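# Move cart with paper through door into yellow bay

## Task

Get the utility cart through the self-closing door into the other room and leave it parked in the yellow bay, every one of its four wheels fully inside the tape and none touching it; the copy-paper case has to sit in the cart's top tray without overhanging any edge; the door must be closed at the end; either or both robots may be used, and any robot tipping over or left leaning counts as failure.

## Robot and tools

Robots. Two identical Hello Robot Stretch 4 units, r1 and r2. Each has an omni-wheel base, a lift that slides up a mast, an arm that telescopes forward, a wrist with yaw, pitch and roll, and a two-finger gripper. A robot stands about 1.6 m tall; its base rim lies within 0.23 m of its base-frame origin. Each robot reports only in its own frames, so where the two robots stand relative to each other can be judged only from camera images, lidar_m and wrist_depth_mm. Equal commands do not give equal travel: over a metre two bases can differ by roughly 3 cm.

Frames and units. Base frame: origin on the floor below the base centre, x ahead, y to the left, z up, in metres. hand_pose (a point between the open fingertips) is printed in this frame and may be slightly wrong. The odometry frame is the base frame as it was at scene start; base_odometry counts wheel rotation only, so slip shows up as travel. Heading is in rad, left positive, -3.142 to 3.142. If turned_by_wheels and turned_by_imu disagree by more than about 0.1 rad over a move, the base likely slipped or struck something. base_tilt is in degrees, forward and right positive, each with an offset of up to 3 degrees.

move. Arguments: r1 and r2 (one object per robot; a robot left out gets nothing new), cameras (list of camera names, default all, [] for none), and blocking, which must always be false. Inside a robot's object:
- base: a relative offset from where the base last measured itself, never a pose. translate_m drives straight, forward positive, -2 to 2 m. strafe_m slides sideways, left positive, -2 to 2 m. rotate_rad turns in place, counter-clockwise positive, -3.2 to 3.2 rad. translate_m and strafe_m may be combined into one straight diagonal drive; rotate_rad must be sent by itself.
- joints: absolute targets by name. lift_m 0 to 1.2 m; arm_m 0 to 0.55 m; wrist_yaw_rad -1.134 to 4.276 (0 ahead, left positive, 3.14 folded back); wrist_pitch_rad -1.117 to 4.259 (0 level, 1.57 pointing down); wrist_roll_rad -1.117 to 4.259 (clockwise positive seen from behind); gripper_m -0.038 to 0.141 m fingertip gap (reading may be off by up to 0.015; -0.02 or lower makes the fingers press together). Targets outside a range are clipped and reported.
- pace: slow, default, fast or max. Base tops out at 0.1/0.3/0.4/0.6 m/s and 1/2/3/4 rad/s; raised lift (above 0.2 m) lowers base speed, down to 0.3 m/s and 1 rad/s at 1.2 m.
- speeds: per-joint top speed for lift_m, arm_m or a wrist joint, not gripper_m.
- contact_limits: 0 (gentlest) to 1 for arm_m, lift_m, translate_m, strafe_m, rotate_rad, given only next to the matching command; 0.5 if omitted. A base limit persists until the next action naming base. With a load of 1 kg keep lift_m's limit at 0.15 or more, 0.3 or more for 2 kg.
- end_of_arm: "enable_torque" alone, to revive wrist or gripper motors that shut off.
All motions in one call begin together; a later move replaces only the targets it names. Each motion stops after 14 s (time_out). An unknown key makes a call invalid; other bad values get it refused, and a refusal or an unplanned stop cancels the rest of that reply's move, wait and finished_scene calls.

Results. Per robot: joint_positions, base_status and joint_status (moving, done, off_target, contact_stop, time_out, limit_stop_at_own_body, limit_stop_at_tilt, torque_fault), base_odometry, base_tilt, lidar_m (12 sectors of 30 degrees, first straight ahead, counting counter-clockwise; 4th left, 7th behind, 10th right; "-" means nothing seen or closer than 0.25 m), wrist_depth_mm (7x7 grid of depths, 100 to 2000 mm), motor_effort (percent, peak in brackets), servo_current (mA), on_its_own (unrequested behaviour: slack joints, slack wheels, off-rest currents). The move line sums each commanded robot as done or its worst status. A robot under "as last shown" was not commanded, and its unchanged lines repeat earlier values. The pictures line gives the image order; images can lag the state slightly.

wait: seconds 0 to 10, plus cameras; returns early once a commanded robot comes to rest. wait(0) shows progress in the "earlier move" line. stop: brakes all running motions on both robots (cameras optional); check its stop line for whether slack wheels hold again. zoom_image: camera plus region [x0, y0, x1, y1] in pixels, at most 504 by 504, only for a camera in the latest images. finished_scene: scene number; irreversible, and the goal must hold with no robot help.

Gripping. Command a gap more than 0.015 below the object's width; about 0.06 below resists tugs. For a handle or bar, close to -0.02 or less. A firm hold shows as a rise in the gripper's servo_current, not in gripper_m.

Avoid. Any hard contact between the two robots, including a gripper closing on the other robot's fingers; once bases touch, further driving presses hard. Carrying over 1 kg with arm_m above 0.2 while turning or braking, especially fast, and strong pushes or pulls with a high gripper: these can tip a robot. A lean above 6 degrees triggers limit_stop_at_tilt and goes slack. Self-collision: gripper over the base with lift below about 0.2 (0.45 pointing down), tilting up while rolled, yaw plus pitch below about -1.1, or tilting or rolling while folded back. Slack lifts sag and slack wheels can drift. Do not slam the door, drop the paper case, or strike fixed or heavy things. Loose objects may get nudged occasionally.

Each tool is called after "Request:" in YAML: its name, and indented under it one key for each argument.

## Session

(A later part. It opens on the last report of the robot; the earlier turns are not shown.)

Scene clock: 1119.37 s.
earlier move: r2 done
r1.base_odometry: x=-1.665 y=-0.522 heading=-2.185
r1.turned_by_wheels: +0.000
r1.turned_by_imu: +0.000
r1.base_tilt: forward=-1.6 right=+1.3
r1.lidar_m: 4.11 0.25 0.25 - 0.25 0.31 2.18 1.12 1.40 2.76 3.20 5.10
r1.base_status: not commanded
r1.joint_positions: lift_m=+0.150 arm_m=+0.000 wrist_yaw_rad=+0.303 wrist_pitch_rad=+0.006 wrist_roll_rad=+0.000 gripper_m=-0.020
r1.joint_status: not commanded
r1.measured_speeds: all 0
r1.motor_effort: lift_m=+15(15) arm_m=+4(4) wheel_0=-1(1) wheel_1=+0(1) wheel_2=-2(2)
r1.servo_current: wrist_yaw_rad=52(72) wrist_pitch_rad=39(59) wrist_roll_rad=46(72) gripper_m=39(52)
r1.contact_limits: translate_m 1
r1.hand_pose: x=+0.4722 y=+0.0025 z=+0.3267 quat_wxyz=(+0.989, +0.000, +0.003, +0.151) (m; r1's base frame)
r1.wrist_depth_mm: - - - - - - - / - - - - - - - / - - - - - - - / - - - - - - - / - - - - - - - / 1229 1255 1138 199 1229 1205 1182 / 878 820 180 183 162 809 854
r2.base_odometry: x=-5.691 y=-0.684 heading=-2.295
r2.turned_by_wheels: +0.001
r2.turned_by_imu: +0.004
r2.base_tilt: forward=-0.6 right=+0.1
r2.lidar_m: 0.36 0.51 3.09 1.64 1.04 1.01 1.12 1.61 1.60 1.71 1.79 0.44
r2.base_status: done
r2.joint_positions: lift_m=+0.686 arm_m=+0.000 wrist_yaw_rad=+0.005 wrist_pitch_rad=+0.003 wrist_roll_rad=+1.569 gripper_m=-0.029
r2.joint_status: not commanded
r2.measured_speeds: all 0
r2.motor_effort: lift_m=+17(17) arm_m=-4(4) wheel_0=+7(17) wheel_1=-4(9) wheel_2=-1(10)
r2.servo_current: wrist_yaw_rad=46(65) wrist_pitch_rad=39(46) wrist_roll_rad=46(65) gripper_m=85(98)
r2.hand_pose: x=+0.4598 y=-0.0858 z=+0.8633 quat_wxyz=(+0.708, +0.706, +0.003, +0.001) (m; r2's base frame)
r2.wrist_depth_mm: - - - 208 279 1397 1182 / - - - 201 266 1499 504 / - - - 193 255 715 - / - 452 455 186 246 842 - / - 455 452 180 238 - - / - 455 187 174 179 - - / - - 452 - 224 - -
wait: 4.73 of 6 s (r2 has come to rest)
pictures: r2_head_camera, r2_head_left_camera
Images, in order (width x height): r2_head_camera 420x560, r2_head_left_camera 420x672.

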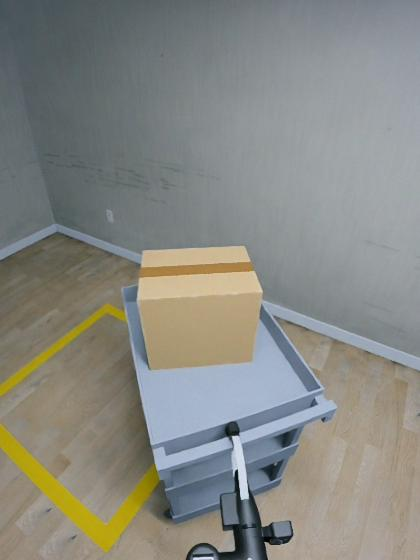

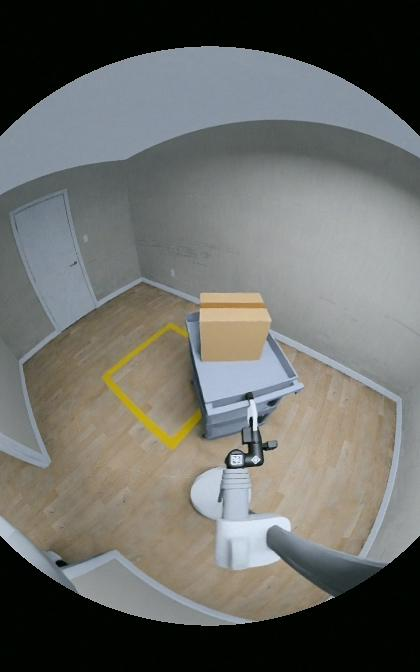

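Request:
move:
  blocking: false
  r2: {"base":{"rotate_rad":0.35},"pace":"slow"}
  cameras: []

Request:
wait:
  seconds: 2.5
  cameras: []

Request:
move:
  blocking: false
  r2: {"base":{"strafe_m":-0.45},"pace":"slow"}
  cameras: []

Request:
wait:
  seconds: 6
  cameras: ["r2_head_camera","r2_head_left_camera"]

Scene clock: 1125.03 s.
move: r2 moving
r1: as last shown
r1.lidar_m: 4.12 0.25 0.25 - 0.25 0.30 2.18 1.12 1.40 2.75 3.17 5.10
r1.motor_effort: lift_m=+15(15) arm_m=+4(4) wheel_0=+0(1) wheel_1=+0(0) wheel_2=-1(2)
r1.servo_current: wrist_yaw_rad=46(72) wrist_pitch_rad=46(52) wrist_roll_rad=52(59) gripper_m=46(46)
r1.contact_limits: translate_m 1
r1.wrist_depth_mm: - - - - - - - / - - - - - - - / - - - - - - - / - - - - - - - / - - - - - - - / 1255 1255 1160 200 1255 1205 1182 / 878 831 180 183 161 798 854
r2.base_odometry: x=-5.691 y=-0.683 heading=-2.172
r2.turned_by_wheels: +0.124
r2.turned_by_imu: +0.120
r2.base_tilt: forward=-0.7 right=+0.1
r2.lidar_m: 0.35 3.12 2.37 1.64 1.03 1.02 1.16 1.61 1.60 1.83 1.76 0.44
r2.base_status: rotate_rad moving
r2.joint_positions: lift_m=+0.686 arm_m=+0.000 wrist_yaw_rad=-0.013 wrist_pitch_rad=+0.003 wrist_roll_rad=+1.569 gripper_m=-0.029
r2.joint_status: not commanded
r2.measured_speeds: translate_m=+0.000 strafe_m=+0.000 rotate_rad=+0.486 lift_m=+0.000 arm_m=+0.000 wrist_yaw_rad=-0.035 wrist_pitch_rad=+0.000 wrist_roll_rad=+0.000
r2.motor_effort: lift_m=+17(17) arm_m=-4(4) wheel_0=-11(12) wheel_1=-10(10) wheel_2=-18(18)
r2.servo_current: wrist_yaw_rad=85(85) wrist_pitch_rad=39(46) wrist_roll_rad=52(59) gripper_m=85(91)
r2.hand_pose: x=+0.4581 y=-0.0912 z=+0.8633 quat_wxyz=(+0.708, +0.706, -0.003, -0.006) (m; r2's base frame)
r2.wrist_depth_mm: - - - 194 260 1430 1229 / - - - 190 253 1499 525 / - - 452 185 246 768 - / - 449 452 180 240 842 - / - 455 459 176 235 - - / - - 185 172 179 - - / - - 462 - 225 - -
pictures: none
No camera images: "cameras" was empty.

Scene clock: 1126.00 s.
earlier move: r2 done
r1.base_odometry: x=-1.665 y=-0.522 heading=-2.185
r1.turned_by_wheels: +0.000
r1.turned_by_imu: +0.000
r1.base_tilt: forward=-1.6 right=+1.3
r1.lidar_m: 4.12 0.26 0.25 - 0.25 0.31 2.06 1.11 1.42 2.76 3.18 5.08
r1.base_status: not commanded
r1.joint_positions: lift_m=+0.150 arm_m=+0.000 wrist_yaw_rad=+0.303 wrist_pitch_rad=+0.006 wrist_roll_rad=+0.000 gripper_m=-0.020
r1.joint_status: not commanded
r1.measured_speeds: all 0
r1.motor_effort: lift_m=+15(15) arm_m=+4(4) wheel_0=+0(1) wheel_1=+0(1) wheel_2=-1(2)
r1.servo_current: wrist_yaw_rad=39(72) wrist_pitch_rad=46(59) wrist_roll_rad=33(65) gripper_m=46(46)
r1.contact_limits: translate_m 1
r1.hand_pose: x=+0.4722 y=+0.0025 z=+0.3267 quat_wxyz=(+0.989, +0.000, +0.003, +0.151) (m; r1's base frame)
r1.wrist_depth_mm: - - - - - - - / - - - - - - - / - - - - - - - / - - - - - - - / - - - - - - - / 1205 1229 1118 199 1205 1205 1138 / 866 820 180 183 161 809 842
r2.base_odometry: x=-5.691 y=-0.684 heading=-1.947
r2.turned_by_wheels: +0.225
r2.turned_by_imu: +0.218
r2.base_tilt: forward=-0.7 right=+0.1
r2.lidar_m: 0.39 3.10 1.63 1.66 1.03 1.07 1.36 1.60 1.66 1.90 0.47 0.41
r2.base_status: done
r2.joint_positions: lift_m=+0.686 arm_m=+0.000 wrist_yaw_rad=-0.011 wrist_pitch_rad=+0.003 wrist_roll_rad=+1.569 gripper_m=-0.029
r2.joint_status: not commanded
r2.measured_speeds: all 0
r2.motor_effort: lift_m=+17(17) arm_m=-4(4) wheel_0=-9(15) wheel_1=-5(10) wheel_2=-8(19)
r2.servo_current: wrist_yaw_rad=72(85) wrist_pitch_rad=39(46) wrist_roll_rad=39(59) gripper_m=91(91)
r2.hand_pose: x=+0.4583 y=-0.0906 z=+0.8633 quat_wxyz=(+0.708, +0.706, -0.003, -0.005) (m; r2's base frame)
r2.wrist_depth_mm: - - 488 143 198 - - / - 397 402 148 204 759 - / - 433 427 152 212 - - / - 469 459 159 220 - - / - - 496 166 229 - - / - - 185 171 180 1618 500 / - - - - - 1618 1182
wait: 0.97 of 2.5 s (r2 has come to rest)
pictures: none
No camera images: "cameras" was empty.

Scene clock: 1126.50 s.
move: r2 moving
r1: as last shown
r1.lidar_m: 4.11 0.25 0.25 - 0.25 0.31 2.08 1.11 1.43 2.74 3.16 5.11
r1.motor_effort: lift_m=+15(15) arm_m=+4(4) wheel_0=+0(1) wheel_1=+0(1) wheel_2=-2(2)
r1.servo_current: wrist_yaw_rad=46(52) wrist_pitch_rad=52(59) wrist_roll_rad=59(65) gripper_m=46(46)
r1.contact_limits: translate_m 1
r1.wrist_depth_mm: - - - - - - - / - - - - - - - / - - - - - - - / - - - - - - - / - - - - - - - / 1255 1255 1138 199 1205 1205 1182 / 878 831 179 183 162 809 854
r2.base_odometry: x=-5.705 y=-0.678 heading=-1.947
r2.turned_by_wheels: +0.000
r2.turned_by_imu: +0.000
r2.base_tilt: forward=-0.7 right=+0.1
r2.lidar_m: 0.41 3.10 1.64 1.63 1.02 1.04 1.36 1.62 1.64 1.90 0.48 0.40
r2.base_status: strafe_m moving
r2.joint_positions: lift_m=+0.686 arm_m=+0.000 wrist_yaw_rad=-0.004 wrist_pitch_rad=+0.003 wrist_roll_rad=+1.569 gripper_m=-0.029
r2.joint_status: not commanded
r2.measured_speeds: translate_m=+0.000 strafe_m=-0.056 rotate_rad=+0.001 lift_m=+0.000 arm_m=+0.000 wrist_yaw_rad=+0.031 wrist_pitch_rad=+0.000 wrist_roll_rad=+0.000
r2.motor_effort: lift_m=+17(17) arm_m=-4(4) wheel_0=+7(8) wheel_1=-8(9) wheel_2=-2(6)
r2.servo_current: wrist_yaw_rad=46(78) wrist_pitch_rad=39(46) wrist_roll_rad=59(59) gripper_m=85(91)
r2.hand_pose: x=+0.4590 y=-0.0885 z=+0.8633 quat_wxyz=(+0.708, +0.706, +0.000, -0.002) (m; r2's base frame)
r2.wrist_depth_mm: - 382 433 138 195 - - / - 394 397 145 201 - - / - 430 424 151 209 - - / - 473 459 157 219 - - / - - 496 164 227 - - / - - 185 170 178 1618 496 / - - - - - 1618 1205
pictures: none
No camera images: "cameras" was empty.

Scene clock: 1131.67 s.
earlier move: r2 done
r1.base_odometry: x=-1.665 y=-0.522 heading=-2.185
r1.turned_by_wheels: +0.000
r1.turned_by_imu: +0.000
r1.base_tilt: forward=-1.6 right=+1.3
r1.lidar_m: 4.15 0.25 0.25 - 0.25 0.32 2.51 1.09 1.39 2.76 3.18 5.08
r1.base_status: not commanded
r1.joint_positions: lift_m=+0.150 arm_m=+0.000 wrist_yaw_rad=+0.303 wrist_pitch_rad=+0.006 wrist_roll_rad=+0.000 gripper_m=-0.020
r1.joint_status: not commanded
r1.measured_speeds: all 0
r1.motor_effort: lift_m=+15(15) arm_m=+4(4) wheel_0=-1(1) wheel_1=+0(1) wheel_2=-1(2)
r1.servo_current: wrist_yaw_rad=72(72) wrist_pitch_rad=46(59) wrist_roll_rad=33(72) gripper_m=46(52)
r1.contact_limits: translate_m 1
r1.hand_pose: x=+0.4722 y=+0.0025 z=+0.3267 quat_wxyz=(+0.989, +0.000, +0.003, +0.151) (m; r1's base frame)
r1.wrist_depth_mm: - - - - - - - / - - - - - - - / - - - - - - - / - - - - - - - / - - - - - - - / 1229 1229 1118 199 1205 1160 1182 / 878 820 180 183 162 820 866
r2.base_odometry: x=-6.110 y=-0.518 heading=-1.947
r2.turned_by_wheels: +0.000
r2.turned_by_imu: +0.004
r2.base_tilt: forward=-0.7 right=+0.1
r2.lidar_m: 0.34 3.37 2.23 2.10 1.38 1.43 1.43 1.35 1.39 1.51 1.41 0.44
r2.base_status: done
r2.joint_positions: lift_m=+0.686 arm_m=+0.000 wrist_yaw_rad=+0.008 wrist_pitch_rad=+0.003 wrist_roll_rad=+1.569 gripper_m=-0.029
r2.joint_status: not commanded
r2.measured_speeds: all 0
r2.motor_effort: lift_m=+17(17) arm_m=-4(4) wheel_0=+6(17) wheel_1=-5(9) wheel_2=+1(6)
r2.servo_current: wrist_yaw_rad=52(78) wrist_pitch_rad=46(52) wrist_roll_rad=52(65) gripper_m=85(98)
r2.hand_pose: x=+0.4600 y=-0.0851 z=+0.8633 quat_wxyz=(+0.708, +0.706, +0.004, +0.002) (m; r2's base frame)
r2.wrist_depth_mm: - - - 190 254 - 1182 / - - - 186 249 1336 - / - - 445 183 243 842 - / - 449 449 180 239 831 - / - 459 459 177 236 - - / - - 184 173 179 - - / - - 469 - 227 - -
wait: 5.17 of 6 s (r2 has come to rest)
pictures: r2_head_camera, r2_head_left_camera
Images, in order (width x height): r2_head_camera 420x560, r2_head_left_camera 420x672.

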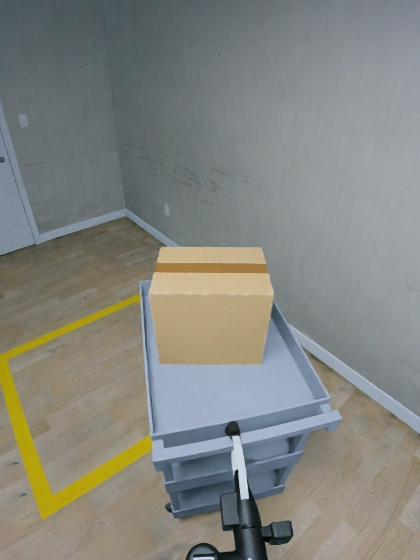

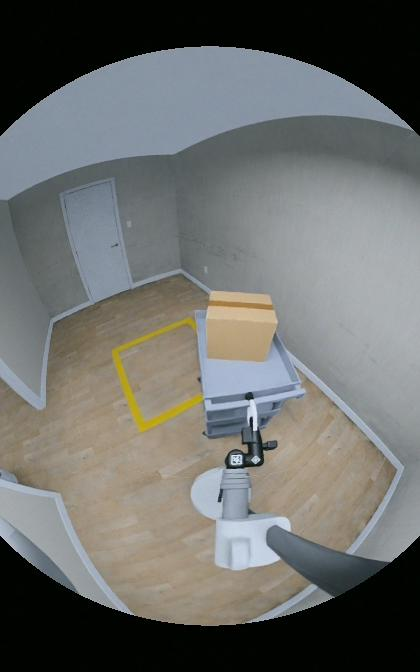

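Request:
move:
  blocking: false
  r2: {"base":{"rotate_rad":0.5},"pace":"slow"}
  cameras: []

Request:
wait:
  seconds: 2.5
  cameras: []

Request:
move:
  blocking: false
  r2: {"base":{"strafe_m":-0.6},"pace":"slow"}
  cameras: []

Request:
wait:
  seconds: 8
  cameras: ["r2_head_camera","r2_head_left_camera"]

Scene clock: 1143.40 s.
move: r2 moving
r1: as last shown
r1.turned_by_imu: -0.001
r1.base_tilt: forward=-1.5 right=+1.3
r1.lidar_m: 4.10 0.25 0.25 - 0.25 0.33 2.45 1.11 1.39 2.76 3.18 5.10
r1.motor_effort: lift_m=+15(15) arm_m=+4(4) wheel_0=+0(1) wheel_1=+0(1) wheel_2=-1(2)
r1.servo_current: wrist_yaw_rad=46(65) wrist_pitch_rad=46(52) wrist_roll_rad=46(72) gripper_m=46(46)
r1.contact_limits: translate_m 1
r1.wrist_depth_mm: - - - - - - - / - - - - - - - / - - - - - - - / - - - - - - - / - - - - - - - / 1229 1255 1118 198 1229 1182 1182 / 891 831 179 184 161 809 854
r2.base_odometry: x=-6.110 y=-0.518 heading=-1.823
r2.turned_by_wheels: +0.124
r2.turned_by_imu: +0.121
r2.base_tilt: forward=-0.7 right=+0.1
r2.lidar_m: 0.39 3.36 2.07 1.45 1.39 1.47 1.41 1.35 1.43 1.45 1.40 0.43
r2.base_status: rotate_rad moving
r2.joint_positions: lift_m=+0.686 arm_m=+0.000 wrist_yaw_rad=-0.012 wrist_pitch_rad=+0.003 wrist_roll_rad=+1.569 gripper_m=-0.029
r2.joint_status: not commanded
r2.measured_speeds: translate_m=-0.001 strafe_m=+0.000 rotate_rad=+0.482 lift_m=+0.000 arm_m=+0.000 wrist_yaw_rad=-0.026 wrist_pitch_rad=+0.000 wrist_roll_rad=+0.000
r2.motor_effort: lift_m=+17(17) arm_m=-4(4) wheel_0=-11(14) wheel_1=-9(9) wheel_2=-15(15)
r2.servo_current: wrist_yaw_rad=59(65) wrist_pitch_rad=39(46) wrist_roll_rad=52(59) gripper_m=85(91)
r2.hand_pose: x=+0.4582 y=-0.0909 z=+0.8633 quat_wxyz=(+0.708, +0.706, -0.003, -0.005) (m; r2's base frame)
r2.wrist_depth_mm: - - - 177 237 1308 1160 / - - - 176 236 668 - / - 433 436 176 236 820 - / - 455 449 174 233 - - / - - 462 173 233 - - / - - 185 172 178 - - / - - 484 - 231 1464 504
pictures: none
No camera images: "cameras" was empty.

Scene clock: 1144.60 s.
earlier move: r2 done
r1.base_odometry: x=-1.665 y=-0.522 heading=-2.185
r1.turned_by_wheels: +0.000
r1.turned_by_imu: +0.000
r1.base_tilt: forward=-1.6 right=+1.3
r1.lidar_m: 4.12 0.25 0.25 - 0.25 0.31 2.33 1.13 1.37 2.74 3.15 5.09
r1.base_status: not commanded
r1.joint_positions: lift_m=+0.150 arm_m=+0.000 wrist_yaw_rad=+0.303 wrist_pitch_rad=+0.006 wrist_roll_rad=+0.000 gripper_m=-0.020
r1.joint_status: not commanded
r1.measured_speeds: all 0
r1.motor_effort: lift_m=+15(15) arm_m=+3(4) wheel_0=-1(1) wheel_1=+0(1) wheel_2=-1(2)
r1.servo_current: wrist_yaw_rad=72(72) wrist_pitch_rad=46(52) wrist_roll_rad=39(72) gripper_m=52(52)
r1.contact_limits: translate_m 1
r1.hand_pose: x=+0.4722 y=+0.0025 z=+0.3267 quat_wxyz=(+0.989, +0.000, +0.003, +0.151) (m; r1's base frame)
r1.wrist_depth_mm: - - - - - - - / - - - - - - - / - - - - - - - / - - - - - - - / - - - - - - - / 1205 1229 1118 198 1205 1205 1160 / 878 831 180 183 161 820 866
r2.base_odometry: x=-6.110 y=-0.518 heading=-1.449
r2.turned_by_wheels: +0.375
r2.turned_by_imu: +0.364
r2.base_tilt: forward=-0.7 right=+0.0
r2.lidar_m: 0.45 2.33 2.05 1.39 1.42 1.48 1.35 1.36 1.55 1.39 0.37 0.36
r2.base_status: done
r2.joint_positions: lift_m=+0.686 arm_m=+0.000 wrist_yaw_rad=-0.012 wrist_pitch_rad=+0.003 wrist_roll_rad=+1.569 gripper_m=-0.029
r2.joint_status: not commanded
r2.measured_speeds: all 0
r2.motor_effort: lift_m=+17(17) arm_m=-4(4) wheel_0=-10(17) wheel_1=-6(11) wheel_2=-7(17)
r2.servo_current: wrist_yaw_rad=65(85) wrist_pitch_rad=39(46) wrist_roll_rad=39(59) gripper_m=91(91)
r2.hand_pose: x=+0.4582 y=-0.0909 z=+0.8633 quat_wxyz=(+0.708, +0.706, -0.003, -0.005) (m; r2's base frame)
r2.wrist_depth_mm: - 347 342 - 152 - - / - 384 392 105 165 - - / - 452 445 113 181 - - / - - 517 129 201 1537 - / - - - 145 225 1756 492 / - - 186 165 179 1499 1205 / - - - - 325 320 330
wait: 1.20 of 2.5 s (r2 has come to rest)
pictures: none
No camera images: "cameras" was empty.

Scene clock: 1145.10 s.
move: r2 moving
r1: as last shown
r1.lidar_m: 4.11 0.26 0.25 - 0.25 0.31 2.33 1.11 1.43 2.76 3.20 5.09
r1.motor_effort: lift_m=+15(15) arm_m=+4(4) wheel_0=-1(1) wheel_1=+0(1) wheel_2=-2(2)
r1.servo_current: wrist_yaw_rad=46(59) wrist_pitch_rad=52(52) wrist_roll_rad=46(59) gripper_m=46(52)
r1.contact_limits: translate_m 1
r1.wrist_depth_mm: - - - - - - - / - - - - - - - / - - - - - - - / - - - - - - - / - - - - - - - / 1229 1229 1138 199 1229 1182 1182 / 878 820 181 184 161 809 854
r2.base_odometry: x=-6.124 y=-0.520 heading=-1.448
r2.turned_by_wheels: +0.000
r2.turned_by_imu: +0.000
r2.base_tilt: forward=-0.7 right=+0.1
r2.lidar_m: 0.43 2.32 2.08 1.42 1.43 1.49 1.34 1.39 1.53 1.39 0.37 0.34
r2.base_status: strafe_m moving
r2.joint_positions: lift_m=+0.686 arm_m=+0.000 wrist_yaw_rad=-0.003 wrist_pitch_rad=+0.003 wrist_roll_rad=+1.569 gripper_m=-0.029
r2.joint_status: not commanded
r2.measured_speeds: translate_m=+0.000 strafe_m=-0.057 rotate_rad=+0.002 lift_m=+0.000 arm_m=+0.000 wrist_yaw_rad=+0.010 wrist_pitch_rad=+0.000 wrist_roll_rad=+0.000
r2.motor_effort: lift_m=+17(17) arm_m=-4(4) wheel_0=+8(13) wheel_1=-7(10) wheel_2=-1(6)
r2.servo_current: wrist_yaw_rad=39(78) wrist_pitch_rad=33(46) wrist_roll_rad=46(59) gripper_m=85(91)
r2.hand_pose: x=+0.4591 y=-0.0883 z=+0.8633 quat_wxyz=(+0.708, +0.706, +0.000, -0.002) (m; r2's base frame)
r2.wrist_depth_mm: - 343 342 - 148 - - / - 384 387 102 162 - - / - 466 442 108 178 - - / - - 517 125 198 1537 - / - - - 141 223 1756 488 / - - 185 157 177 1537 1205 / - - - - 320 325 332
pictures: none
No camera images: "cameras" was empty.

Scene clock: 1151.77 s.
earlier move: r2 done
r1.base_odometry: x=-1.665 y=-0.522 heading=-2.185
r1.turned_by_wheels: +0.000
r1.turned_by_imu: +0.000
r1.base_tilt: forward=-1.6 right=+1.3
r1.lidar_m: 4.12 0.26 0.25 - 0.25 0.29 2.93 1.12 1.40 2.76 3.18 5.09
r1.base_status: not commanded
r1.joint_positions: lift_m=+0.150 arm_m=+0.000 wrist_yaw_rad=+0.303 wrist_pitch_rad=+0.006 wrist_roll_rad=+0.000 gripper_m=-0.020
r1.joint_status: not commanded
r1.measured_speeds: all 0
r1.motor_effort: lift_m=+15(15) arm_m=+4(4) wheel_0=-1(1) wheel_1=+0(1) wheel_2=-1(2)
r1.servo_current: wrist_yaw_rad=52(72) wrist_pitch_rad=52(52) wrist_roll_rad=59(72) gripper_m=52(52)
r1.contact_limits: translate_m 1
r1.hand_pose: x=+0.4722 y=+0.0025 z=+0.3267 quat_wxyz=(+0.989, +0.000, +0.003, +0.151) (m; r1's base frame)
r1.wrist_depth_mm: - - - - - - - / - - - - - - - / - - - - - - - / - - - - - - - / - - - - - - - / 1229 1229 1098 199 1205 1182 1182 / 866 820 180 183 161 809 854
r2.base_odometry: x=-6.705 y=-0.591 heading=-1.448
r2.turned_by_wheels: +0.000
r2.turned_by_imu: +0.004
r2.base_tilt: forward=-0.7 right=+0.1
r2.lidar_m: 0.41 3.27 2.55 1.97 2.01 1.42 1.28 1.29 0.87 0.81 0.44 0.39
r2.base_status: done
r2.joint_positions: lift_m=+0.686 arm_m=+0.000 wrist_yaw_rad=+0.010 wrist_pitch_rad=+0.003 wrist_roll_rad=+1.569 gripper_m=-0.029
r2.joint_status: not commanded
r2.measured_speeds: all 0
r2.motor_effort: lift_m=+17(18) arm_m=-4(4) wheel_0=+7(19) wheel_1=-3(10) wheel_2=+0(6)
r2.servo_current: wrist_yaw_rad=59(78) wrist_pitch_rad=39(52) wrist_roll_rad=46(65) gripper_m=91(98)
r2.hand_pose: x=+0.4602 y=-0.0846 z=+0.8633 quat_wxyz=(+0.708, +0.706, +0.005, +0.002) (m; r2's base frame)
r2.wrist_depth_mm: - 351 351 117 173 - - / - 384 384 124 181 - - / - 430 424 131 194 - - / - - 473 143 208 - - / - - - 154 224 1576 525 / - - 186 165 178 1537 480 / - - - - - 1464 1182
wait: 6.67 of 8 s (r2 has come to rest)
pictures: r2_head_camera, r2_head_left_camera
Images, in order (width x height): r2_head_camera 420x560, r2_head_left_camera 420x672.

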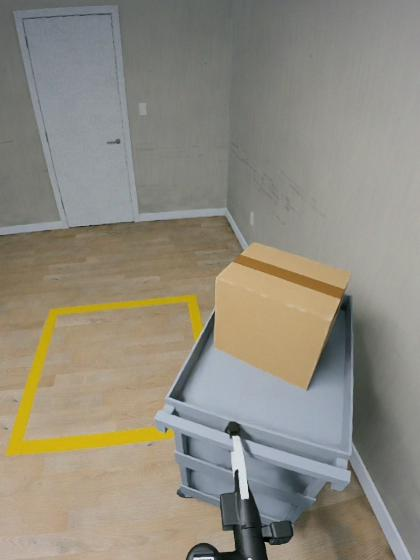

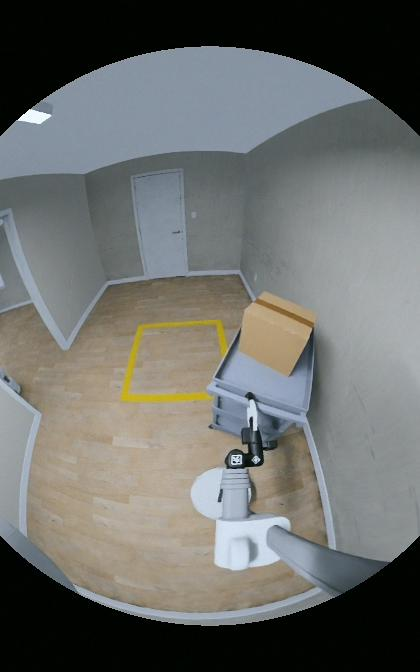

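Request:
move:
  blocking: false
  r2: {"base":{"translate_m":-0.75,"strafe_m":0.35},"pace":"slow"}
  cameras: []

Request:
wait:
  seconds: 10
  cameras: ["r2_head_camera","r2_head_left_camera"]

Scene clock: 1174.20 s.
move: r2 moving
r1: as last shown
r1.turned_by_imu: -0.001
r1.lidar_m: 4.10 0.26 0.25 - 0.25 0.31 2.92 1.13 1.37 2.77 3.19 5.11
r1.motor_effort: lift_m=+15(15) arm_m=+4(4) wheel_0=+0(1) wheel_1=+0(1) wheel_2=-1(2)
r1.servo_current: wrist_yaw_rad=59(65) wrist_pitch_rad=52(52) wrist_roll_rad=46(59) gripper_m=39(46)
r1.contact_limits: translate_m 1
r1.wrist_depth_mm: - - - - - - - / - - - - - - - / - - - - - - - / - - - - - - - / - - - - - - - / 1229 1229 1138 200 1205 1205 1160 / 891 831 180 183 162 809 854
r2.base_odometry: x=-6.701 y=-0.579 heading=-1.449
r2.turned_by_wheels: +0.000
r2.turned_by_imu: +0.003
r2.base_tilt: forward=-0.7 right=+0.0
r2.lidar_m: 0.44 3.26 2.57 1.95 1.99 1.39 1.27 1.28 0.92 0.80 0.46 0.38
r2.base_status: translate_m moving; strafe_m moving
r2.joint_positions: lift_m=+0.686 arm_m=+0.000 wrist_yaw_rad=+0.004 wrist_pitch_rad=+0.003 wrist_roll_rad=+1.569 gripper_m=-0.029
r2.joint_status: not commanded
r2.measured_speeds: translate_m=-0.049 strafe_m=+0.022 rotate_rad=-0.003 lift_m=+0.000 arm_m=+0.000 wrist_yaw_rad=-0.027 wrist_pitch_rad=+0.000 wrist_roll_rad=+0.000
r2.motor_effort: lift_m=+17(17) arm_m=-4(4) wheel_0=-11(15) wheel_1=-6(8) wheel_2=+17(17)
r2.servo_current: wrist_yaw_rad=46(78) wrist_pitch_rad=46(46) wrist_roll_rad=39(59) gripper_m=91(98)
r2.hand_pose: x=+0.4596 y=-0.0864 z=+0.8633 quat_wxyz=(+0.708, +0.706, +0.002, +0.000) (m; r2's base frame)
r2.wrist_depth_mm: - 357 362 123 178 - - / - 387 389 129 187 - - / - 436 424 139 198 - - / - - 473 148 213 - - / - - - 156 227 1863 - / - - 185 171 174 1499 492 / - - - - - 1618 1182
pictures: none
No camera images: "cameras" was empty.

Scene clock: 1183.17 s.
earlier move: r2 done
r1.base_odometry: x=-1.665 y=-0.522 heading=-2.185
r1.turned_by_wheels: +0.000
r1.turned_by_imu: -0.001
r1.base_tilt: forward=-1.6 right=+1.2
r1.lidar_m: 4.12 0.26 0.25 - 0.25 0.32 3.63 1.12 1.41 2.76 3.18 5.11
r1.base_status: not commanded
r1.joint_positions: lift_m=+0.150 arm_m=+0.000 wrist_yaw_rad=+0.303 wrist_pitch_rad=+0.006 wrist_roll_rad=+0.000 gripper_m=-0.020
r1.joint_status: not commanded
r1.measured_speeds: all 0
r1.motor_effort: lift_m=+15(15) arm_m=+4(4) wheel_0=+0(1) wheel_1=+0(1) wheel_2=-1(2)
r1.servo_current: wrist_yaw_rad=59(72) wrist_pitch_rad=46(59) wrist_roll_rad=26(72) gripper_m=52(52)
r1.contact_limits: translate_m 1
r1.hand_pose: x=+0.4722 y=+0.0025 z=+0.3267 quat_wxyz=(+0.989, +0.000, +0.003, +0.151) (m; r1's base frame)
r1.wrist_depth_mm: - - - - - - - / - - - - - - - / - - - - - - - / - - - - - - - / - - - - - - - / 1229 1229 1138 198 1255 1182 1160 / 866 831 180 183 161 809 866
r2.base_odometry: x=-6.448 y=+0.195 heading=-1.450
r2.turned_by_wheels: -0.001
r2.turned_by_imu: -0.006
r2.base_tilt: forward=-0.7 right=+0.1
r2.lidar_m: 0.47 2.75 1.69 1.53 0.98 0.64 0.55 0.59 0.75 1.26 0.31 0.33
r2.base_status: done
r2.joint_positions: lift_m=+0.686 arm_m=+0.000 wrist_yaw_rad=-0.007 wrist_pitch_rad=+0.003 wrist_roll_rad=+1.569 gripper_m=-0.029
r2.joint_status: not commanded
r2.measured_speeds: all 0
r2.motor_effort: lift_m=+17(18) arm_m=-4(4) wheel_0=-10(18) wheel_1=-6(9) wheel_2=+3(17)
r2.servo_current: wrist_yaw_rad=72(78) wrist_pitch_rad=39(52) wrist_roll_rad=39(65) gripper_m=91(98)
r2.hand_pose: x=+0.4587 y=-0.0895 z=+0.8633 quat_wxyz=(+0.708, +0.706, -0.001, -0.004) (m; r2's base frame)
r2.wrist_depth_mm: - 343 342 - - - - / - 397 402 - - - - / - - 484 - 164 - - / - - - - 186 1499 488 / - - - 119 224 1618 1182 / - - 185 143 175 1464 355 / - - - - - 1397 1182
wait: 8.97 of 10 s (r2 has come to rest)
pictures: r2_head_camera, r2_head_left_camera
Images, in order (width x height): r2_head_camera 420x560, r2_head_left_camera 420x672.

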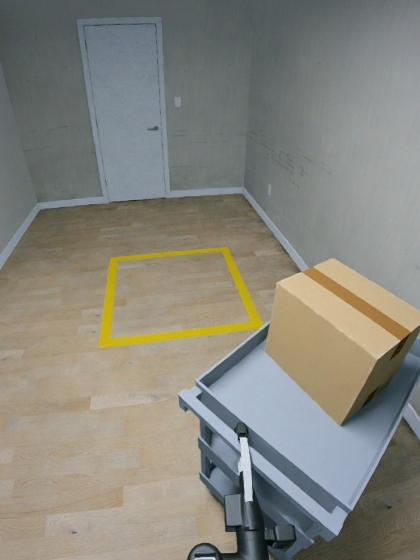

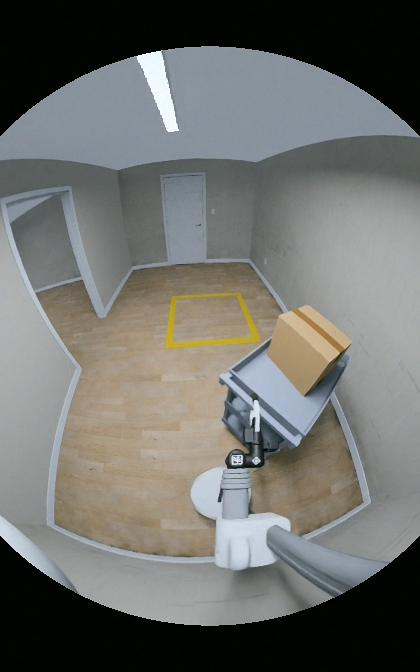

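Request:
move:
  blocking: false
  r2: {"base":{"translate_m":-0.1,"strafe_m":-0.5},"pace":"slow"}
  cameras: []

Request:
wait:
  seconds: 8
  cameras: ["r2_head_camera","r2_head_left_camera"]

Scene clock: 1193.70 s.
move: r2 moving
r1: as last shown
r1.base_tilt: forward=-1.6 right=+1.3
r1.lidar_m: 4.12 0.25 0.25 - 0.25 0.31 3.65 1.12 1.40 2.76 3.20 5.10
r1.servo_current: wrist_yaw_rad=59(72) wrist_pitch_rad=46(52) wrist_roll_rad=52(52) gripper_m=46(46)
r1.contact_limits: translate_m 1
r1.wrist_depth_mm: - - - - - - - / - - - - - - - / - - - - - - - / - - - - - - - / - - - - - - - / 1229 1255 1138 200 1229 1205 1182 / 878 842 180 183 162 820 854
r2.base_odometry: x=-6.461 y=+0.196 heading=-1.449
r2.turned_by_wheels: +0.001
r2.turned_by_imu: +0.002
r2.base_tilt: forward=-0.7 right=+0.1
r2.lidar_m: 0.46 2.78 1.71 1.55 0.98 0.64 0.58 0.57 0.76 1.24 0.31 0.31
r2.base_status: translate_m moving; strafe_m moving
r2.joint_positions: lift_m=+0.686 arm_m=+0.000 wrist_yaw_rad=-0.004 wrist_pitch_rad=+0.003 wrist_roll_rad=+1.569 gripper_m=-0.029
r2.joint_status: not commanded
r2.measured_speeds: translate_m=-0.010 strafe_m=-0.049 rotate_rad=+0.001 lift_m=+0.000 arm_m=+0.000 wrist_yaw_rad=+0.041 wrist_pitch_rad=+0.000 wrist_roll_rad=+0.000
r2.motor_effort: lift_m=+17(17) arm_m=-4(4) wheel_0=+10(10) wheel_1=-8(10) wheel_2=+6(7)
r2.servo_current: wrist_yaw_rad=46(65) wrist_pitch_rad=46(46) wrist_roll_rad=46(52) gripper_m=91(91)
r2.hand_pose: x=+0.4590 y=-0.0885 z=+0.8633 quat_wxyz=(+0.708, +0.706, +0.000, -0.002) (m; r2's base frame)
r2.wrist_depth_mm: - 342 336 - - 119 - / - 394 397 - - 131 - / - - 480 - 160 160 - / - - - - 182 1430 484 / - - - 113 220 1661 1205 / - - 186 137 177 1397 357 / - - - - - 1430 1182
pictures: none
No camera images: "cameras" was empty.

Scene clock: 1199.53 s.
earlier move: r2 done
r1.base_odometry: x=-1.665 y=-0.522 heading=-2.185
r1.turned_by_wheels: +0.000
r1.turned_by_imu: +0.000
r1.base_tilt: forward=-1.6 right=+1.3
r1.lidar_m: 4.11 0.26 0.25 - 0.25 0.31 3.65 1.11 1.37 2.75 3.18 5.11
r1.base_status: not commanded
r1.joint_positions: lift_m=+0.150 arm_m=+0.000 wrist_yaw_rad=+0.303 wrist_pitch_rad=+0.006 wrist_roll_rad=+0.000 gripper_m=-0.020
r1.joint_status: not commanded
r1.measured_speeds: all 0
r1.motor_effort: lift_m=+15(15) arm_m=+3(4) wheel_0=-1(1) wheel_1=+0(1) wheel_2=-1(2)
r1.servo_current: wrist_yaw_rad=39(78) wrist_pitch_rad=46(59) wrist_roll_rad=72(78) gripper_m=46(52)
r1.contact_limits: translate_m 1
r1.hand_pose: x=+0.4722 y=+0.0025 z=+0.3267 quat_wxyz=(+0.989, +0.000, +0.003, +0.151) (m; r1's base frame)
r1.wrist_depth_mm: - - - - - - - / - - - - - - - / - - - - - - - / - - - - - - - / - - - - - - - / 1229 1205 1118 198 1205 1205 1205 / 878 831 179 183 161 820 854
r2.base_odometry: x=-6.957 y=+0.233 heading=-1.449
r2.turned_by_wheels: +0.000
r2.turned_by_imu: +0.003
r2.base_tilt: forward=-0.7 right=+0.1
r2.lidar_m: 0.45 3.35 2.20 1.99 0.73 0.45 0.41 0.42 0.55 0.78 0.37 0.37
r2.base_status: done
r2.joint_positions: lift_m=+0.686 arm_m=+0.000 wrist_yaw_rad=+0.008 wrist_pitch_rad=+0.003 wrist_roll_rad=+1.569 gripper_m=-0.029
r2.joint_status: not commanded
r2.measured_speeds: all 0
r2.motor_effort: lift_m=+17(17) arm_m=-4(4) wheel_0=+8(20) wheel_1=-2(10) wheel_2=+5(11)
r2.servo_current: wrist_yaw_rad=59(78) wrist_pitch_rad=39(52) wrist_roll_rad=46(59) gripper_m=85(98)
r2.hand_pose: x=+0.4600 y=-0.0851 z=+0.8633 quat_wxyz=(+0.708, +0.706, +0.004, +0.002) (m; r2's base frame)
r2.wrist_depth_mm: - 347 343 102 156 - - / - 382 382 109 169 - - / - 442 430 117 183 - - / - - 496 130 202 - - / - - - 146 222 1618 492 / - - 187 163 178 1661 1182 / - - - - 276 319 1078
wait: 5.83 of 8 s (r2 has come to rest)
pictures: r2_head_camera, r2_head_left_camera
Images, in order (width x height): r2_head_camera 420x560, r2_head_left_camera 420x672.

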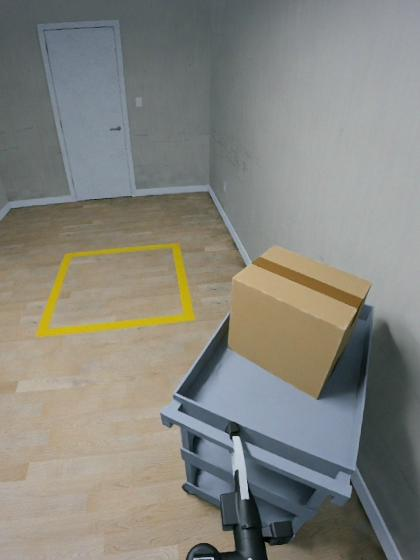

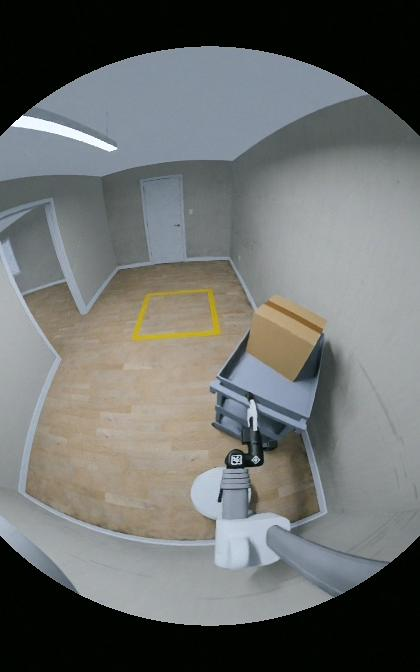

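Request:
move:
  blocking: false
  r2: {"base":{"translate_m":0.05,"strafe_m":-0.33},"pace":"slow"}
  cameras: []

Request:
wait:
  seconds: 6
  cameras: ["r2_head_camera","r2_head_left_camera"]

Scene clock: 1205.00 s.
move: r2 moving
r1: as last shown
r1.lidar_m: 4.12 0.26 0.25 - 0.25 0.32 3.65 1.13 1.41 2.75 3.18 5.10
r1.motor_effort: lift_m=+15(15) arm_m=+4(4) wheel_0=-1(1) wheel_1=+0(1) wheel_2=-1(2)
r1.servo_current: wrist_yaw_rad=39(59) wrist_pitch_rad=52(52) wrist_roll_rad=52(65) gripper_m=39(52)
r1.contact_limits: translate_m 1
r1.wrist_depth_mm: - - - - - - - / - - - - - - - / - - - - - - - / - - - - - - - / - - - - - - - / 1229 1255 1138 200 1205 1182 1182 / 878 831 180 183 162 798 842
r2.base_odometry: x=-6.970 y=+0.230 heading=-1.448
r2.turned_by_wheels: +0.000
r2.turned_by_imu: +0.001
r2.base_tilt: forward=-0.7 right=+0.0
r2.lidar_m: 0.43 3.40 2.20 2.01 0.70 0.49 0.40 0.42 0.52 0.77 0.38 0.36
r2.base_status: translate_m moving; strafe_m moving
r2.joint_positions: lift_m=+0.686 arm_m=+0.000 wrist_yaw_rad=+0.008 wrist_pitch_rad=+0.003 wrist_roll_rad=+1.569 gripper_m=-0.029
r2.joint_status: not commanded
r2.measured_speeds: translate_m=+0.008 strafe_m=-0.052 rotate_rad=+0.000 lift_m=+0.000 arm_m=+0.000 wrist_yaw_rad=+0.000 wrist_pitch_rad=+0.000 wrist_roll_rad=+0.000
r2.motor_effort: lift_m=+17(17) arm_m=-3(4) wheel_0=+17(18) wheel_1=-3(7) wheel_2=-8(9)
r2.servo_current: wrist_yaw_rad=59(78) wrist_pitch_rad=39(46) wrist_roll_rad=52(59) gripper_m=91(91)
r2.hand_pose: x=+0.4600 y=-0.0851 z=+0.8633 quat_wxyz=(+0.708, +0.706, +0.004, +0.002) (m; r2's base frame)
r2.wrist_depth_mm: - 343 342 101 156 - - / - 377 384 107 167 - - / - 439 433 114 185 - - / - - 496 129 198 - - / - - - 143 220 1618 492 / - - - 160 175 1576 1205 / - - - - 272 123 1078
pictures: none
No camera images: "cameras" was empty.

Scene clock: 1207.87 s.
earlier move: r2 contact_stop
r1.base_odometry: x=-1.665 y=-0.522 heading=-2.185
r1.turned_by_wheels: +0.000
r1.turned_by_imu: +0.000
r1.base_tilt: forward=-1.6 right=+1.3
r1.lidar_m: 4.15 0.26 0.25 - 0.25 0.30 3.65 1.12 1.39 2.75 3.20 5.09
r1.base_status: not commanded
r1.joint_positions: lift_m=+0.150 arm_m=+0.000 wrist_yaw_rad=+0.303 wrist_pitch_rad=+0.006 wrist_roll_rad=+0.000 gripper_m=-0.020
r1.joint_status: not commanded
r1.measured_speeds: all 0
r1.motor_effort: lift_m=+15(15) arm_m=+4(4) wheel_0=-1(1) wheel_1=+0(1) wheel_2=-1(2)
r1.servo_current: wrist_yaw_rad=52(65) wrist_pitch_rad=39(59) wrist_roll_rad=52(65) gripper_m=46(52)
r1.contact_limits: translate_m 1
r1.hand_pose: x=+0.4722 y=+0.0025 z=+0.3267 quat_wxyz=(+0.989, +0.000, +0.003, +0.151) (m; r1's base frame)
r1.wrist_depth_mm: - - - - - - - / - - - - - - - / - - - - - - - / - - - - - - - / - - - - - - - / 1205 1255 1138 199 1229 1229 1182 / 878 842 180 184 161 798 866
r2.base_odometry: x=-7.184 y=+0.179 heading=-1.372
r2.turned_by_wheels: +0.076
r2.turned_by_imu: +0.263
r2.base_tilt: forward=-0.7 right=+0.1
r2.lidar_m: 0.45 3.33 2.22 1.07 0.52 0.37 0.37 0.45 0.60 0.59 0.32 0.30
r2.base_status: translate_m contact_stop (by the wheels' count: +0.026 of +0.050); strafe_m contact_stop (by the wheels' count: -0.232 of -0.330)
r2.joint_positions: lift_m=+0.686 arm_m=+0.000 wrist_yaw_rad=+0.003 wrist_pitch_rad=+0.003 wrist_roll_rad=+1.569 gripper_m=-0.029
r2.joint_status: not commanded
r2.measured_speeds: all 0
r2.on_its_own: the wheels are slack since a contact_stop
r2.motor_effort: lift_m=+17(17) arm_m=+4(4) wheel_0=+0(32) wheel_1=+0(7) wheel_2=+0(9)
r2.servo_current: wrist_yaw_rad=33(124) wrist_pitch_rad=39(46) wrist_roll_rad=52(59) gripper_m=85(91)
r2.hand_pose: x=+0.4595 y=-0.0866 z=+0.8633 quat_wxyz=(+0.708, +0.706, +0.002, +0.000) (m; r2's base frame)
r2.wrist_depth_mm: 330 342 336 - - - - / - 392 397 - - - - / - - 473 - 162 - - / - - - - 183 1397 500 / - - - 117 218 1618 459 / - - 187 139 177 1618 1138 / - - - - 351 1618 1118
wait: 2.87 of 6 s (r2 has come to rest)
pictures: r2_head_camera, r2_head_left_camera
Images, in order (width x height): r2_head_camera 420x560, r2_head_left_camera 420x672.

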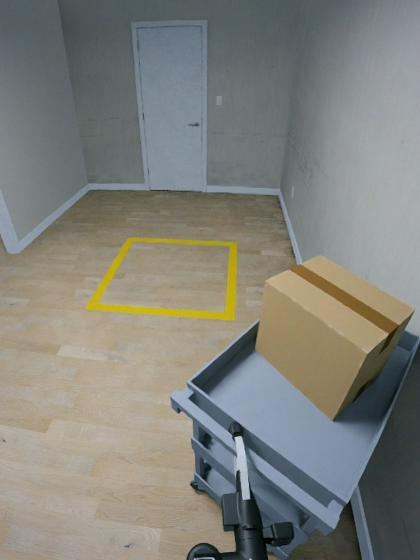

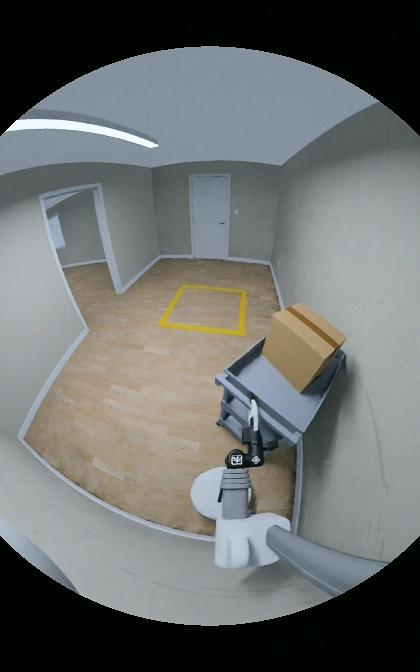

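Request:
move:
  blocking: false
  r2: {"base":{"translate_m":0.05,"strafe_m":0.5},"pace":"slow"}
  cameras: []

Request:
wait:
  seconds: 8
  cameras: ["r2_head_camera","r2_head_left_camera"]

Scene clock: 1230.20 s.
move: r2 moving
r1: as last shown
r1.turned_by_imu: -0.001
r1.lidar_m: 4.12 0.26 0.25 - 0.25 0.31 3.61 1.09 1.42 2.75 3.18 5.10
r1.motor_effort: lift_m=+15(15) arm_m=+4(4) wheel_0=+0(1) wheel_1=+0(0) wheel_2=-2(2)
r1.servo_current: wrist_yaw_rad=65(78) wrist_pitch_rad=46(52) wrist_roll_rad=46(65) gripper_m=39(46)
r1.contact_limits: translate_m 1
r1.wrist_depth_mm: - - - - - - - / - - - - - - - / - - - - - - - / - - - - - - - / - - - - - - - / 1229 1255 1118 199 1205 1205 1182 / 878 820 180 183 161 820 842
r2.base_odometry: x=-7.170 y=+0.180 heading=-1.374
r2.turned_by_wheels: -0.001
r2.turned_by_imu: +0.002
r2.base_tilt: forward=-0.7 right=+0.1
r2.lidar_m: 0.45 3.31 2.18 1.04 0.50 0.39 0.39 0.45 0.63 0.61 0.32 0.32
r2.base_status: translate_m moving; strafe_m moving
r2.joint_positions: lift_m=+0.686 arm_m=+0.000 wrist_yaw_rad=-0.003 wrist_pitch_rad=+0.003 wrist_roll_rad=+1.569 gripper_m=-0.029
r2.joint_status: not commanded
r2.measured_speeds: translate_m=+0.006 strafe_m=+0.053 rotate_rad=-0.002 lift_m=+0.000 arm_m=+0.000 wrist_yaw_rad=-0.028 wrist_pitch_rad=+0.000 wrist_roll_rad=+0.000
r2.motor_effort: lift_m=+17(17) arm_m=+4(5) wheel_0=-16(16) wheel_1=+6(6) wheel_2=-7(8)
r2.servo_current: wrist_yaw_rad=52(52) wrist_pitch_rad=39(39) wrist_roll_rad=46(59) gripper_m=72(85)
r2.hand_pose: x=+0.4590 y=-0.0883 z=+0.8633 quat_wxyz=(+0.708, +0.706, +0.000, -0.002) (m; r2's base frame)
r2.wrist_depth_mm: - 342 340 - - - - / - 392 394 - 144 - - / - 508 466 - 163 - - / - - - 102 189 1464 496 / - - - 121 221 1618 466 / - - 186 147 178 1618 1118 / - - - - 347 1576 1160
pictures: none
No camera images: "cameras" was empty.

Scene clock: 1235.93 s.
earlier move: r2 done
r1.base_odometry: x=-1.665 y=-0.522 heading=-2.185
r1.turned_by_wheels: +0.000
r1.turned_by_imu: +0.000
r1.base_tilt: forward=-1.5 right=+1.3
r1.lidar_m: 4.11 0.26 0.25 - 0.25 0.32 3.62 1.13 1.38 2.75 3.18 5.09
r1.base_status: not commanded
r1.joint_positions: lift_m=+0.150 arm_m=+0.000 wrist_yaw_rad=+0.303 wrist_pitch_rad=+0.006 wrist_roll_rad=+0.000 gripper_m=-0.020
r1.joint_status: not commanded
r1.measured_speeds: all 0
r1.motor_effort: lift_m=+15(15) arm_m=+4(4) wheel_0=-1(1) wheel_1=+0(1) wheel_2=-1(2)
r1.servo_current: wrist_yaw_rad=52(78) wrist_pitch_rad=46(59) wrist_roll_rad=33(65) gripper_m=46(52)
r1.contact_limits: translate_m 1
r1.hand_pose: x=+0.4722 y=+0.0025 z=+0.3267 quat_wxyz=(+0.989, +0.000, +0.003, +0.151) (m; r1's base frame)
r1.wrist_depth_mm: - - - - - - - / - - - - - - - / - - - - - - - / - - - - - - - / - - - - - - - / 1229 1229 1118 198 1205 1205 1182 / 866 842 180 183 161 809 854
r2.base_odometry: x=-6.684 y=+0.228 heading=-1.374
r2.turned_by_wheels: +0.000
r2.turned_by_imu: -0.005
r2.base_tilt: forward=-0.7 right=+0.1
r2.lidar_m: 0.46 2.16 1.73 1.04 0.52 0.37 0.38 0.40 0.66 1.09 0.26 0.33
r2.base_status: done
r2.joint_positions: lift_m=+0.686 arm_m=+0.000 wrist_yaw_rad=-0.030 wrist_pitch_rad=+0.003 wrist_roll_rad=+1.569 gripper_m=-0.029
r2.joint_status: not commanded
r2.measured_speeds: all 0
r2.on_its_own: wrist_yaw_rad is at rest, and its servo_current (202 mA) is outside its rest range (0 to 104 mA)
r2.motor_effort: lift_m=+17(17) arm_m=+4(5) wheel_0=-5(22) wheel_1=+1(8) wheel_2=-13(20)
r2.servo_current: wrist_yaw_rad=202(215) wrist_pitch_rad=39(52) wrist_roll_rad=52(59) gripper_m=78(91)
r2.hand_pose: x=+0.4565 y=-0.0960 z=+0.8633 quat_wxyz=(+0.708, +0.706, -0.009, -0.012) (m; r2's base frame)
r2.wrist_depth_mm: - - - - - - - / - - - - - - - / - - - - - - - / - - - - - - 433 / - - - - - 1397 1182 / - - - - - 359 1118 / - - - - - 1661 1182
wait: 5.73 of 8 s (r2 has come to rest)
pictures: r2_head_camera, r2_head_left_camera
Images, in order (width x height): r2_head_camera 420x560, r2_head_left_camera 420x672.

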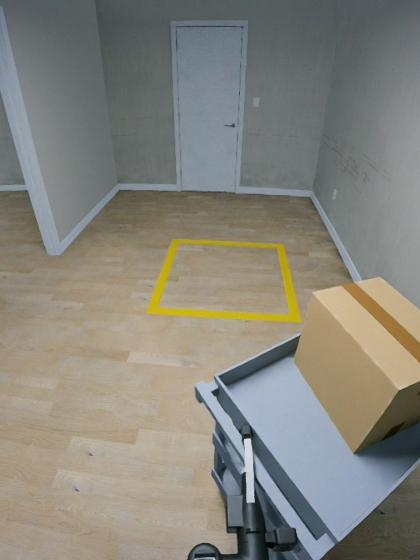

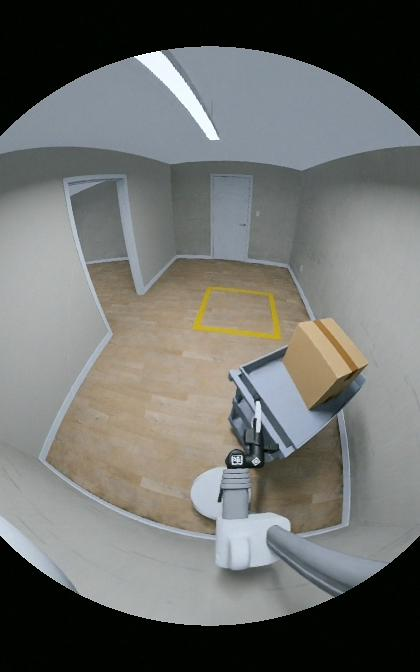

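Request:
move:
  blocking: false
  r2: {"base":{"rotate_rad":-0.6},"pace":"slow"}
  cameras: []

Request:
wait:
  seconds: 3
  cameras: []

Request:
move:
  blocking: false
  r2: {"base":{"translate_m":-0.34,"strafe_m":0.56},"pace":"slow"}
  cameras: []

Request:
wait:
  seconds: 8
  cameras: ["r2_head_camera","r2_head_left_camera"]

Scene clock: 1249.43 s.
move: r2 moving
r1: as last shown
r1.turned_by_imu: -0.001
r1.base_tilt: forward=-1.6 right=+1.3
r1.lidar_m: 4.13 0.25 0.25 - 0.25 0.32 3.66 1.12 1.41 2.75 3.17 5.08
r1.servo_current: wrist_yaw_rad=26(59) wrist_pitch_rad=52(52) wrist_roll_rad=52(59) gripper_m=39(46)
r1.contact_limits: translate_m 1
r1.wrist_depth_mm: - - - - - - - / - - - - - - - / - - - - - - - / - - - - - - - / - - - - - - - / 1229 1205 1118 199 1182 1205 1182 / 891 820 180 183 161 820 842
r2.base_odometry: x=-6.683 y=+0.228 heading=-1.496
r2.turned_by_wheels: -0.122
r2.turned_by_imu: -0.116
r2.base_tilt: forward=-0.7 right=+0.0
r2.lidar_m: 0.43 3.03 1.74 1.52 0.56 0.39 0.37 0.41 0.58 1.10 0.31 0.31
r2.base_status: rotate_rad moving
r2.joint_positions: lift_m=+0.686 arm_m=+0.000 wrist_yaw_rad=+0.006 wrist_pitch_rad=+0.003 wrist_roll_rad=+1.569 gripper_m=-0.029
r2.joint_status: not commanded
r2.measured_speeds: translate_m=+0.001 strafe_m=-0.001 rotate_rad=-0.483 lift_m=+0.000 arm_m=+0.000 wrist_yaw_rad=+0.091 wrist_pitch_rad=+0.000 wrist_roll_rad=+0.000
r2.motor_effort: lift_m=+17(17) arm_m=+4(4) wheel_0=+21(21) wheel_1=+9(9) wheel_2=+10(11)
r2.servo_current: wrist_yaw_rad=46(208) wrist_pitch_rad=39(46) wrist_roll_rad=52(59) gripper_m=85(91)
r2.hand_pose: x=+0.4598 y=-0.0857 z=+0.8633 quat_wxyz=(+0.708, +0.706, +0.003, +0.001) (m; r2's base frame)
r2.wrist_depth_mm: - - - - - - - / - - - - - - - / - - - - - - - / - - - - - - 449 / - - - - - 1499 1205 / - - - - 168 359 1078 / - - - - - 1576 1160
pictures: none
No camera images: "cameras" was empty.

Scene clock: 1250.77 s.
earlier move: r2 done
r1.base_odometry: x=-1.665 y=-0.522 heading=-2.185
r1.turned_by_wheels: +0.000
r1.turned_by_imu: +0.000
r1.base_tilt: forward=-1.6 right=+1.3
r1.lidar_m: 4.10 0.25 0.25 - 0.25 0.32 3.63 1.13 1.40 2.72 3.17 5.11
r1.base_status: not commanded
r1.joint_positions: lift_m=+0.150 arm_m=+0.000 wrist_yaw_rad=+0.303 wrist_pitch_rad=+0.006 wrist_roll_rad=+0.000 gripper_m=-0.020
r1.joint_status: not commanded
r1.measured_speeds: all 0
r1.motor_effort: lift_m=+15(15) arm_m=+4(4) wheel_0=-1(1) wheel_1=+0(1) wheel_2=-1(2)
r1.servo_current: wrist_yaw_rad=39(59) wrist_pitch_rad=52(59) wrist_roll_rad=52(59) gripper_m=46(46)
r1.contact_limits: translate_m 1
r1.hand_pose: x=+0.4722 y=+0.0025 z=+0.3267 quat_wxyz=(+0.989, +0.000, +0.003, +0.151) (m; r1's base frame)
r1.wrist_depth_mm: - - - - - - - / - - - - - - - / - - - - - - - / - - - - - - - / - - - - - - - / 1205 1229 1118 198 1229 1182 1182 / 866 842 180 183 161 820 842
r2.base_odometry: x=-6.684 y=+0.228 heading=-1.973
r2.turned_by_wheels: -0.476
r2.turned_by_imu: -0.464
r2.base_tilt: forward=-0.7 right=+0.1
r2.lidar_m: 0.41 4.31 3.03 1.75 1.27 0.52 0.40 0.37 0.41 0.58 1.10 0.41
r2.base_status: done
r2.joint_positions: lift_m=+0.686 arm_m=+0.000 wrist_yaw_rad=+0.003 wrist_pitch_rad=+0.003 wrist_roll_rad=+1.569 gripper_m=-0.029
r2.joint_status: not commanded
r2.measured_speeds: all 0
r2.motor_effort: lift_m=+17(17) arm_m=-5(5) wheel_0=+4(27) wheel_1=+3(12) wheel_2=+7(15)
r2.servo_current: wrist_yaw_rad=33(208) wrist_pitch_rad=39(46) wrist_roll_rad=46(59) gripper_m=91(91)
r2.hand_pose: x=+0.4596 y=-0.0865 z=+0.8633 quat_wxyz=(+0.708, +0.706, +0.002, +0.000) (m; r2's base frame)
r2.wrist_depth_mm: - - - 152 208 - - / - 404 413 156 213 768 - / - 427 424 160 220 - - / - 455 452 164 224 - - / - - 477 168 230 - - / - - 184 172 178 1618 - / - - - - - 1499 477
wait: 1.33 of 3 s (r2 has come to rest)
pictures: none
No camera images: "cameras" was empty.

Scene clock: 1251.27 s.
move: r2 moving
r1: as last shown
r1.base_tilt: forward=-1.6 right=+1.2
r1.lidar_m: 4.10 0.25 0.25 - 0.25 0.32 3.65 1.11 1.41 2.76 3.20 5.10
r1.motor_effort: lift_m=+15(15) arm_m=+4(4) wheel_0=-1(1) wheel_1=+1(1) wheel_2=-1(2)
r1.servo_current: wrist_yaw_rad=65(65) wrist_pitch_rad=46(52) wrist_roll_rad=52(59) gripper_m=46(46)
r1.contact_limits: translate_m 1
r1.wrist_depth_mm: - - - - - - - / - - - - - - - / - - - - - - - / - - - - - - - / - - - - - - - / 1255 1205 1138 199 1255 1205 1182 / 878 820 180 183 161 820 854
r2.base_odometry: x=-6.672 y=+0.229 heading=-1.972
r2.turned_by_wheels: +0.001
r2.turned_by_imu: +0.001
r2.base_tilt: forward=-0.6 right=+0.0
r2.lidar_m: 0.42 4.34 3.03 1.75 1.28 0.54 0.37 0.37 0.41 0.59 1.09 0.42
r2.base_status: translate_m moving; strafe_m moving
r2.joint_positions: lift_m=+0.686 arm_m=+0.000 wrist_yaw_rad=+0.003 wrist_pitch_rad=+0.003 wrist_roll_rad=+1.569 gripper_m=-0.029
r2.joint_status: not commanded
r2.measured_speeds: translate_m=-0.025 strafe_m=+0.042 rotate_rad=-0.001 lift_m=+0.000 arm_m=+0.000 wrist_yaw_rad=-0.004 wrist_pitch_rad=+0.000 wrist_roll_rad=+0.000
r2.motor_effort: lift_m=+17(17) arm_m=-5(5) wheel_0=-9(14) wheel_1=+4(6) wheel_2=+12(13)
r2.servo_current: wrist_yaw_rad=52(59) wrist_pitch_rad=39(46) wrist_roll_rad=46(59) gripper_m=91(91)
r2.hand_pose: x=+0.4596 y=-0.0866 z=+0.8633 quat_wxyz=(+0.708, +0.706, +0.002, +0.000) (m; r2's base frame)
r2.wrist_depth_mm: - - - 153 209 - - / - 407 413 156 215 759 - / - 427 427 160 219 - - / - 455 452 164 224 - - / - - 480 169 230 - - / - - 185 173 180 1499 - / - - - - - 1499 477
pictures: none
No camera images: "cameras" was empty.

Scene clock: 1258.60 s.
earlier move: r2 done
r1.base_odometry: x=-1.665 y=-0.522 heading=-2.185
r1.turned_by_wheels: +0.000
r1.turned_by_imu: +0.000
r1.base_tilt: forward=-1.6 right=+1.3
r1.lidar_m: 4.11 0.25 0.25 - 0.25 0.31 3.64 1.10 1.43 2.78 3.20 5.09
r1.base_status: not commanded
r1.joint_positions: lift_m=+0.150 arm_m=+0.000 wrist_yaw_rad=+0.303 wrist_pitch_rad=+0.006 wrist_roll_rad=+0.000 gripper_m=-0.020
r1.joint_status: not commanded
r1.measured_speeds: all 0
r1.motor_effort: lift_m=+15(15) arm_m=+4(4) wheel_0=+0(1) wheel_1=+0(1) wheel_2=-1(2)
r1.servo_current: wrist_yaw_rad=52(72) wrist_pitch_rad=39(59) wrist_roll_rad=39(65) gripper_m=39(52)
r1.contact_limits: translate_m 1
r1.hand_pose: x=+0.4722 y=+0.0025 z=+0.3267 quat_wxyz=(+0.989, +0.000, +0.003, +0.151) (m; r1's base frame)
r1.wrist_depth_mm: - - - - - - - / - - - - - - - / - - - - - - - / - - - - - - - / - - - - - - - / 1229 1229 1138 199 1205 1182 1182 / 866 842 180 183 161 809 842
r2.base_odometry: x=-6.036 y=+0.321 heading=-1.973
r2.turned_by_wheels: -0.001
r2.turned_by_imu: -0.005
r2.base_tilt: forward=-0.6 right=+0.1
r2.lidar_m: 0.42 3.44 1.42 1.08 1.03 0.43 0.35 0.32 0.35 0.52 0.38 0.33
r2.base_status: done
r2.joint_positions: lift_m=+0.686 arm_m=+0.000 wrist_yaw_rad=-0.006 wrist_pitch_rad=+0.003 wrist_roll_rad=+1.569 gripper_m=-0.029
r2.joint_status: not commanded
r2.measured_speeds: all 0
r2.motor_effort: lift_m=+17(17) arm_m=-5(5) wheel_0=-8(18) wheel_1=+3(7) wheel_2=+3(13)
r2.servo_current: wrist_yaw_rad=52(72) wrist_pitch_rad=39(46) wrist_roll_rad=39(72) gripper_m=85(91)
r2.hand_pose: x=+0.4588 y=-0.0892 z=+0.8633 quat_wxyz=(+0.708, +0.706, -0.001, -0.003) (m; r2's base frame)
r2.wrist_depth_mm: - 347 343 - 152 - - / - 382 384 105 166 - - / - 466 436 113 182 - - / - - 512 130 201 1618 - / - - - 145 225 1661 492 / - - 185 165 179 1618 1205 / - - - - 329 327 342
wait: 7.33 of 8 s (r2 has come to rest)
pictures: r2_head_camera, r2_head_left_camera
Images, in order (width x height): r2_head_camera 420x560, r2_head_left_camera 420x672.

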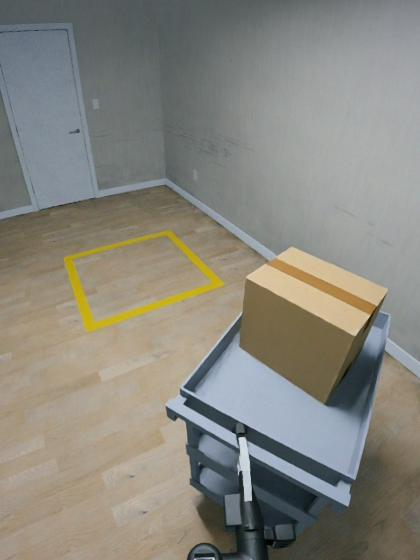

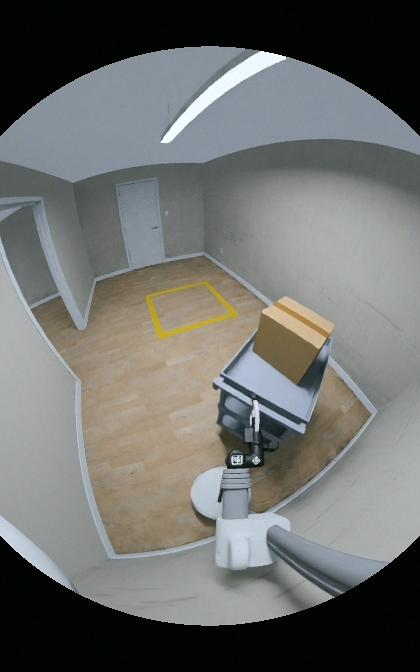

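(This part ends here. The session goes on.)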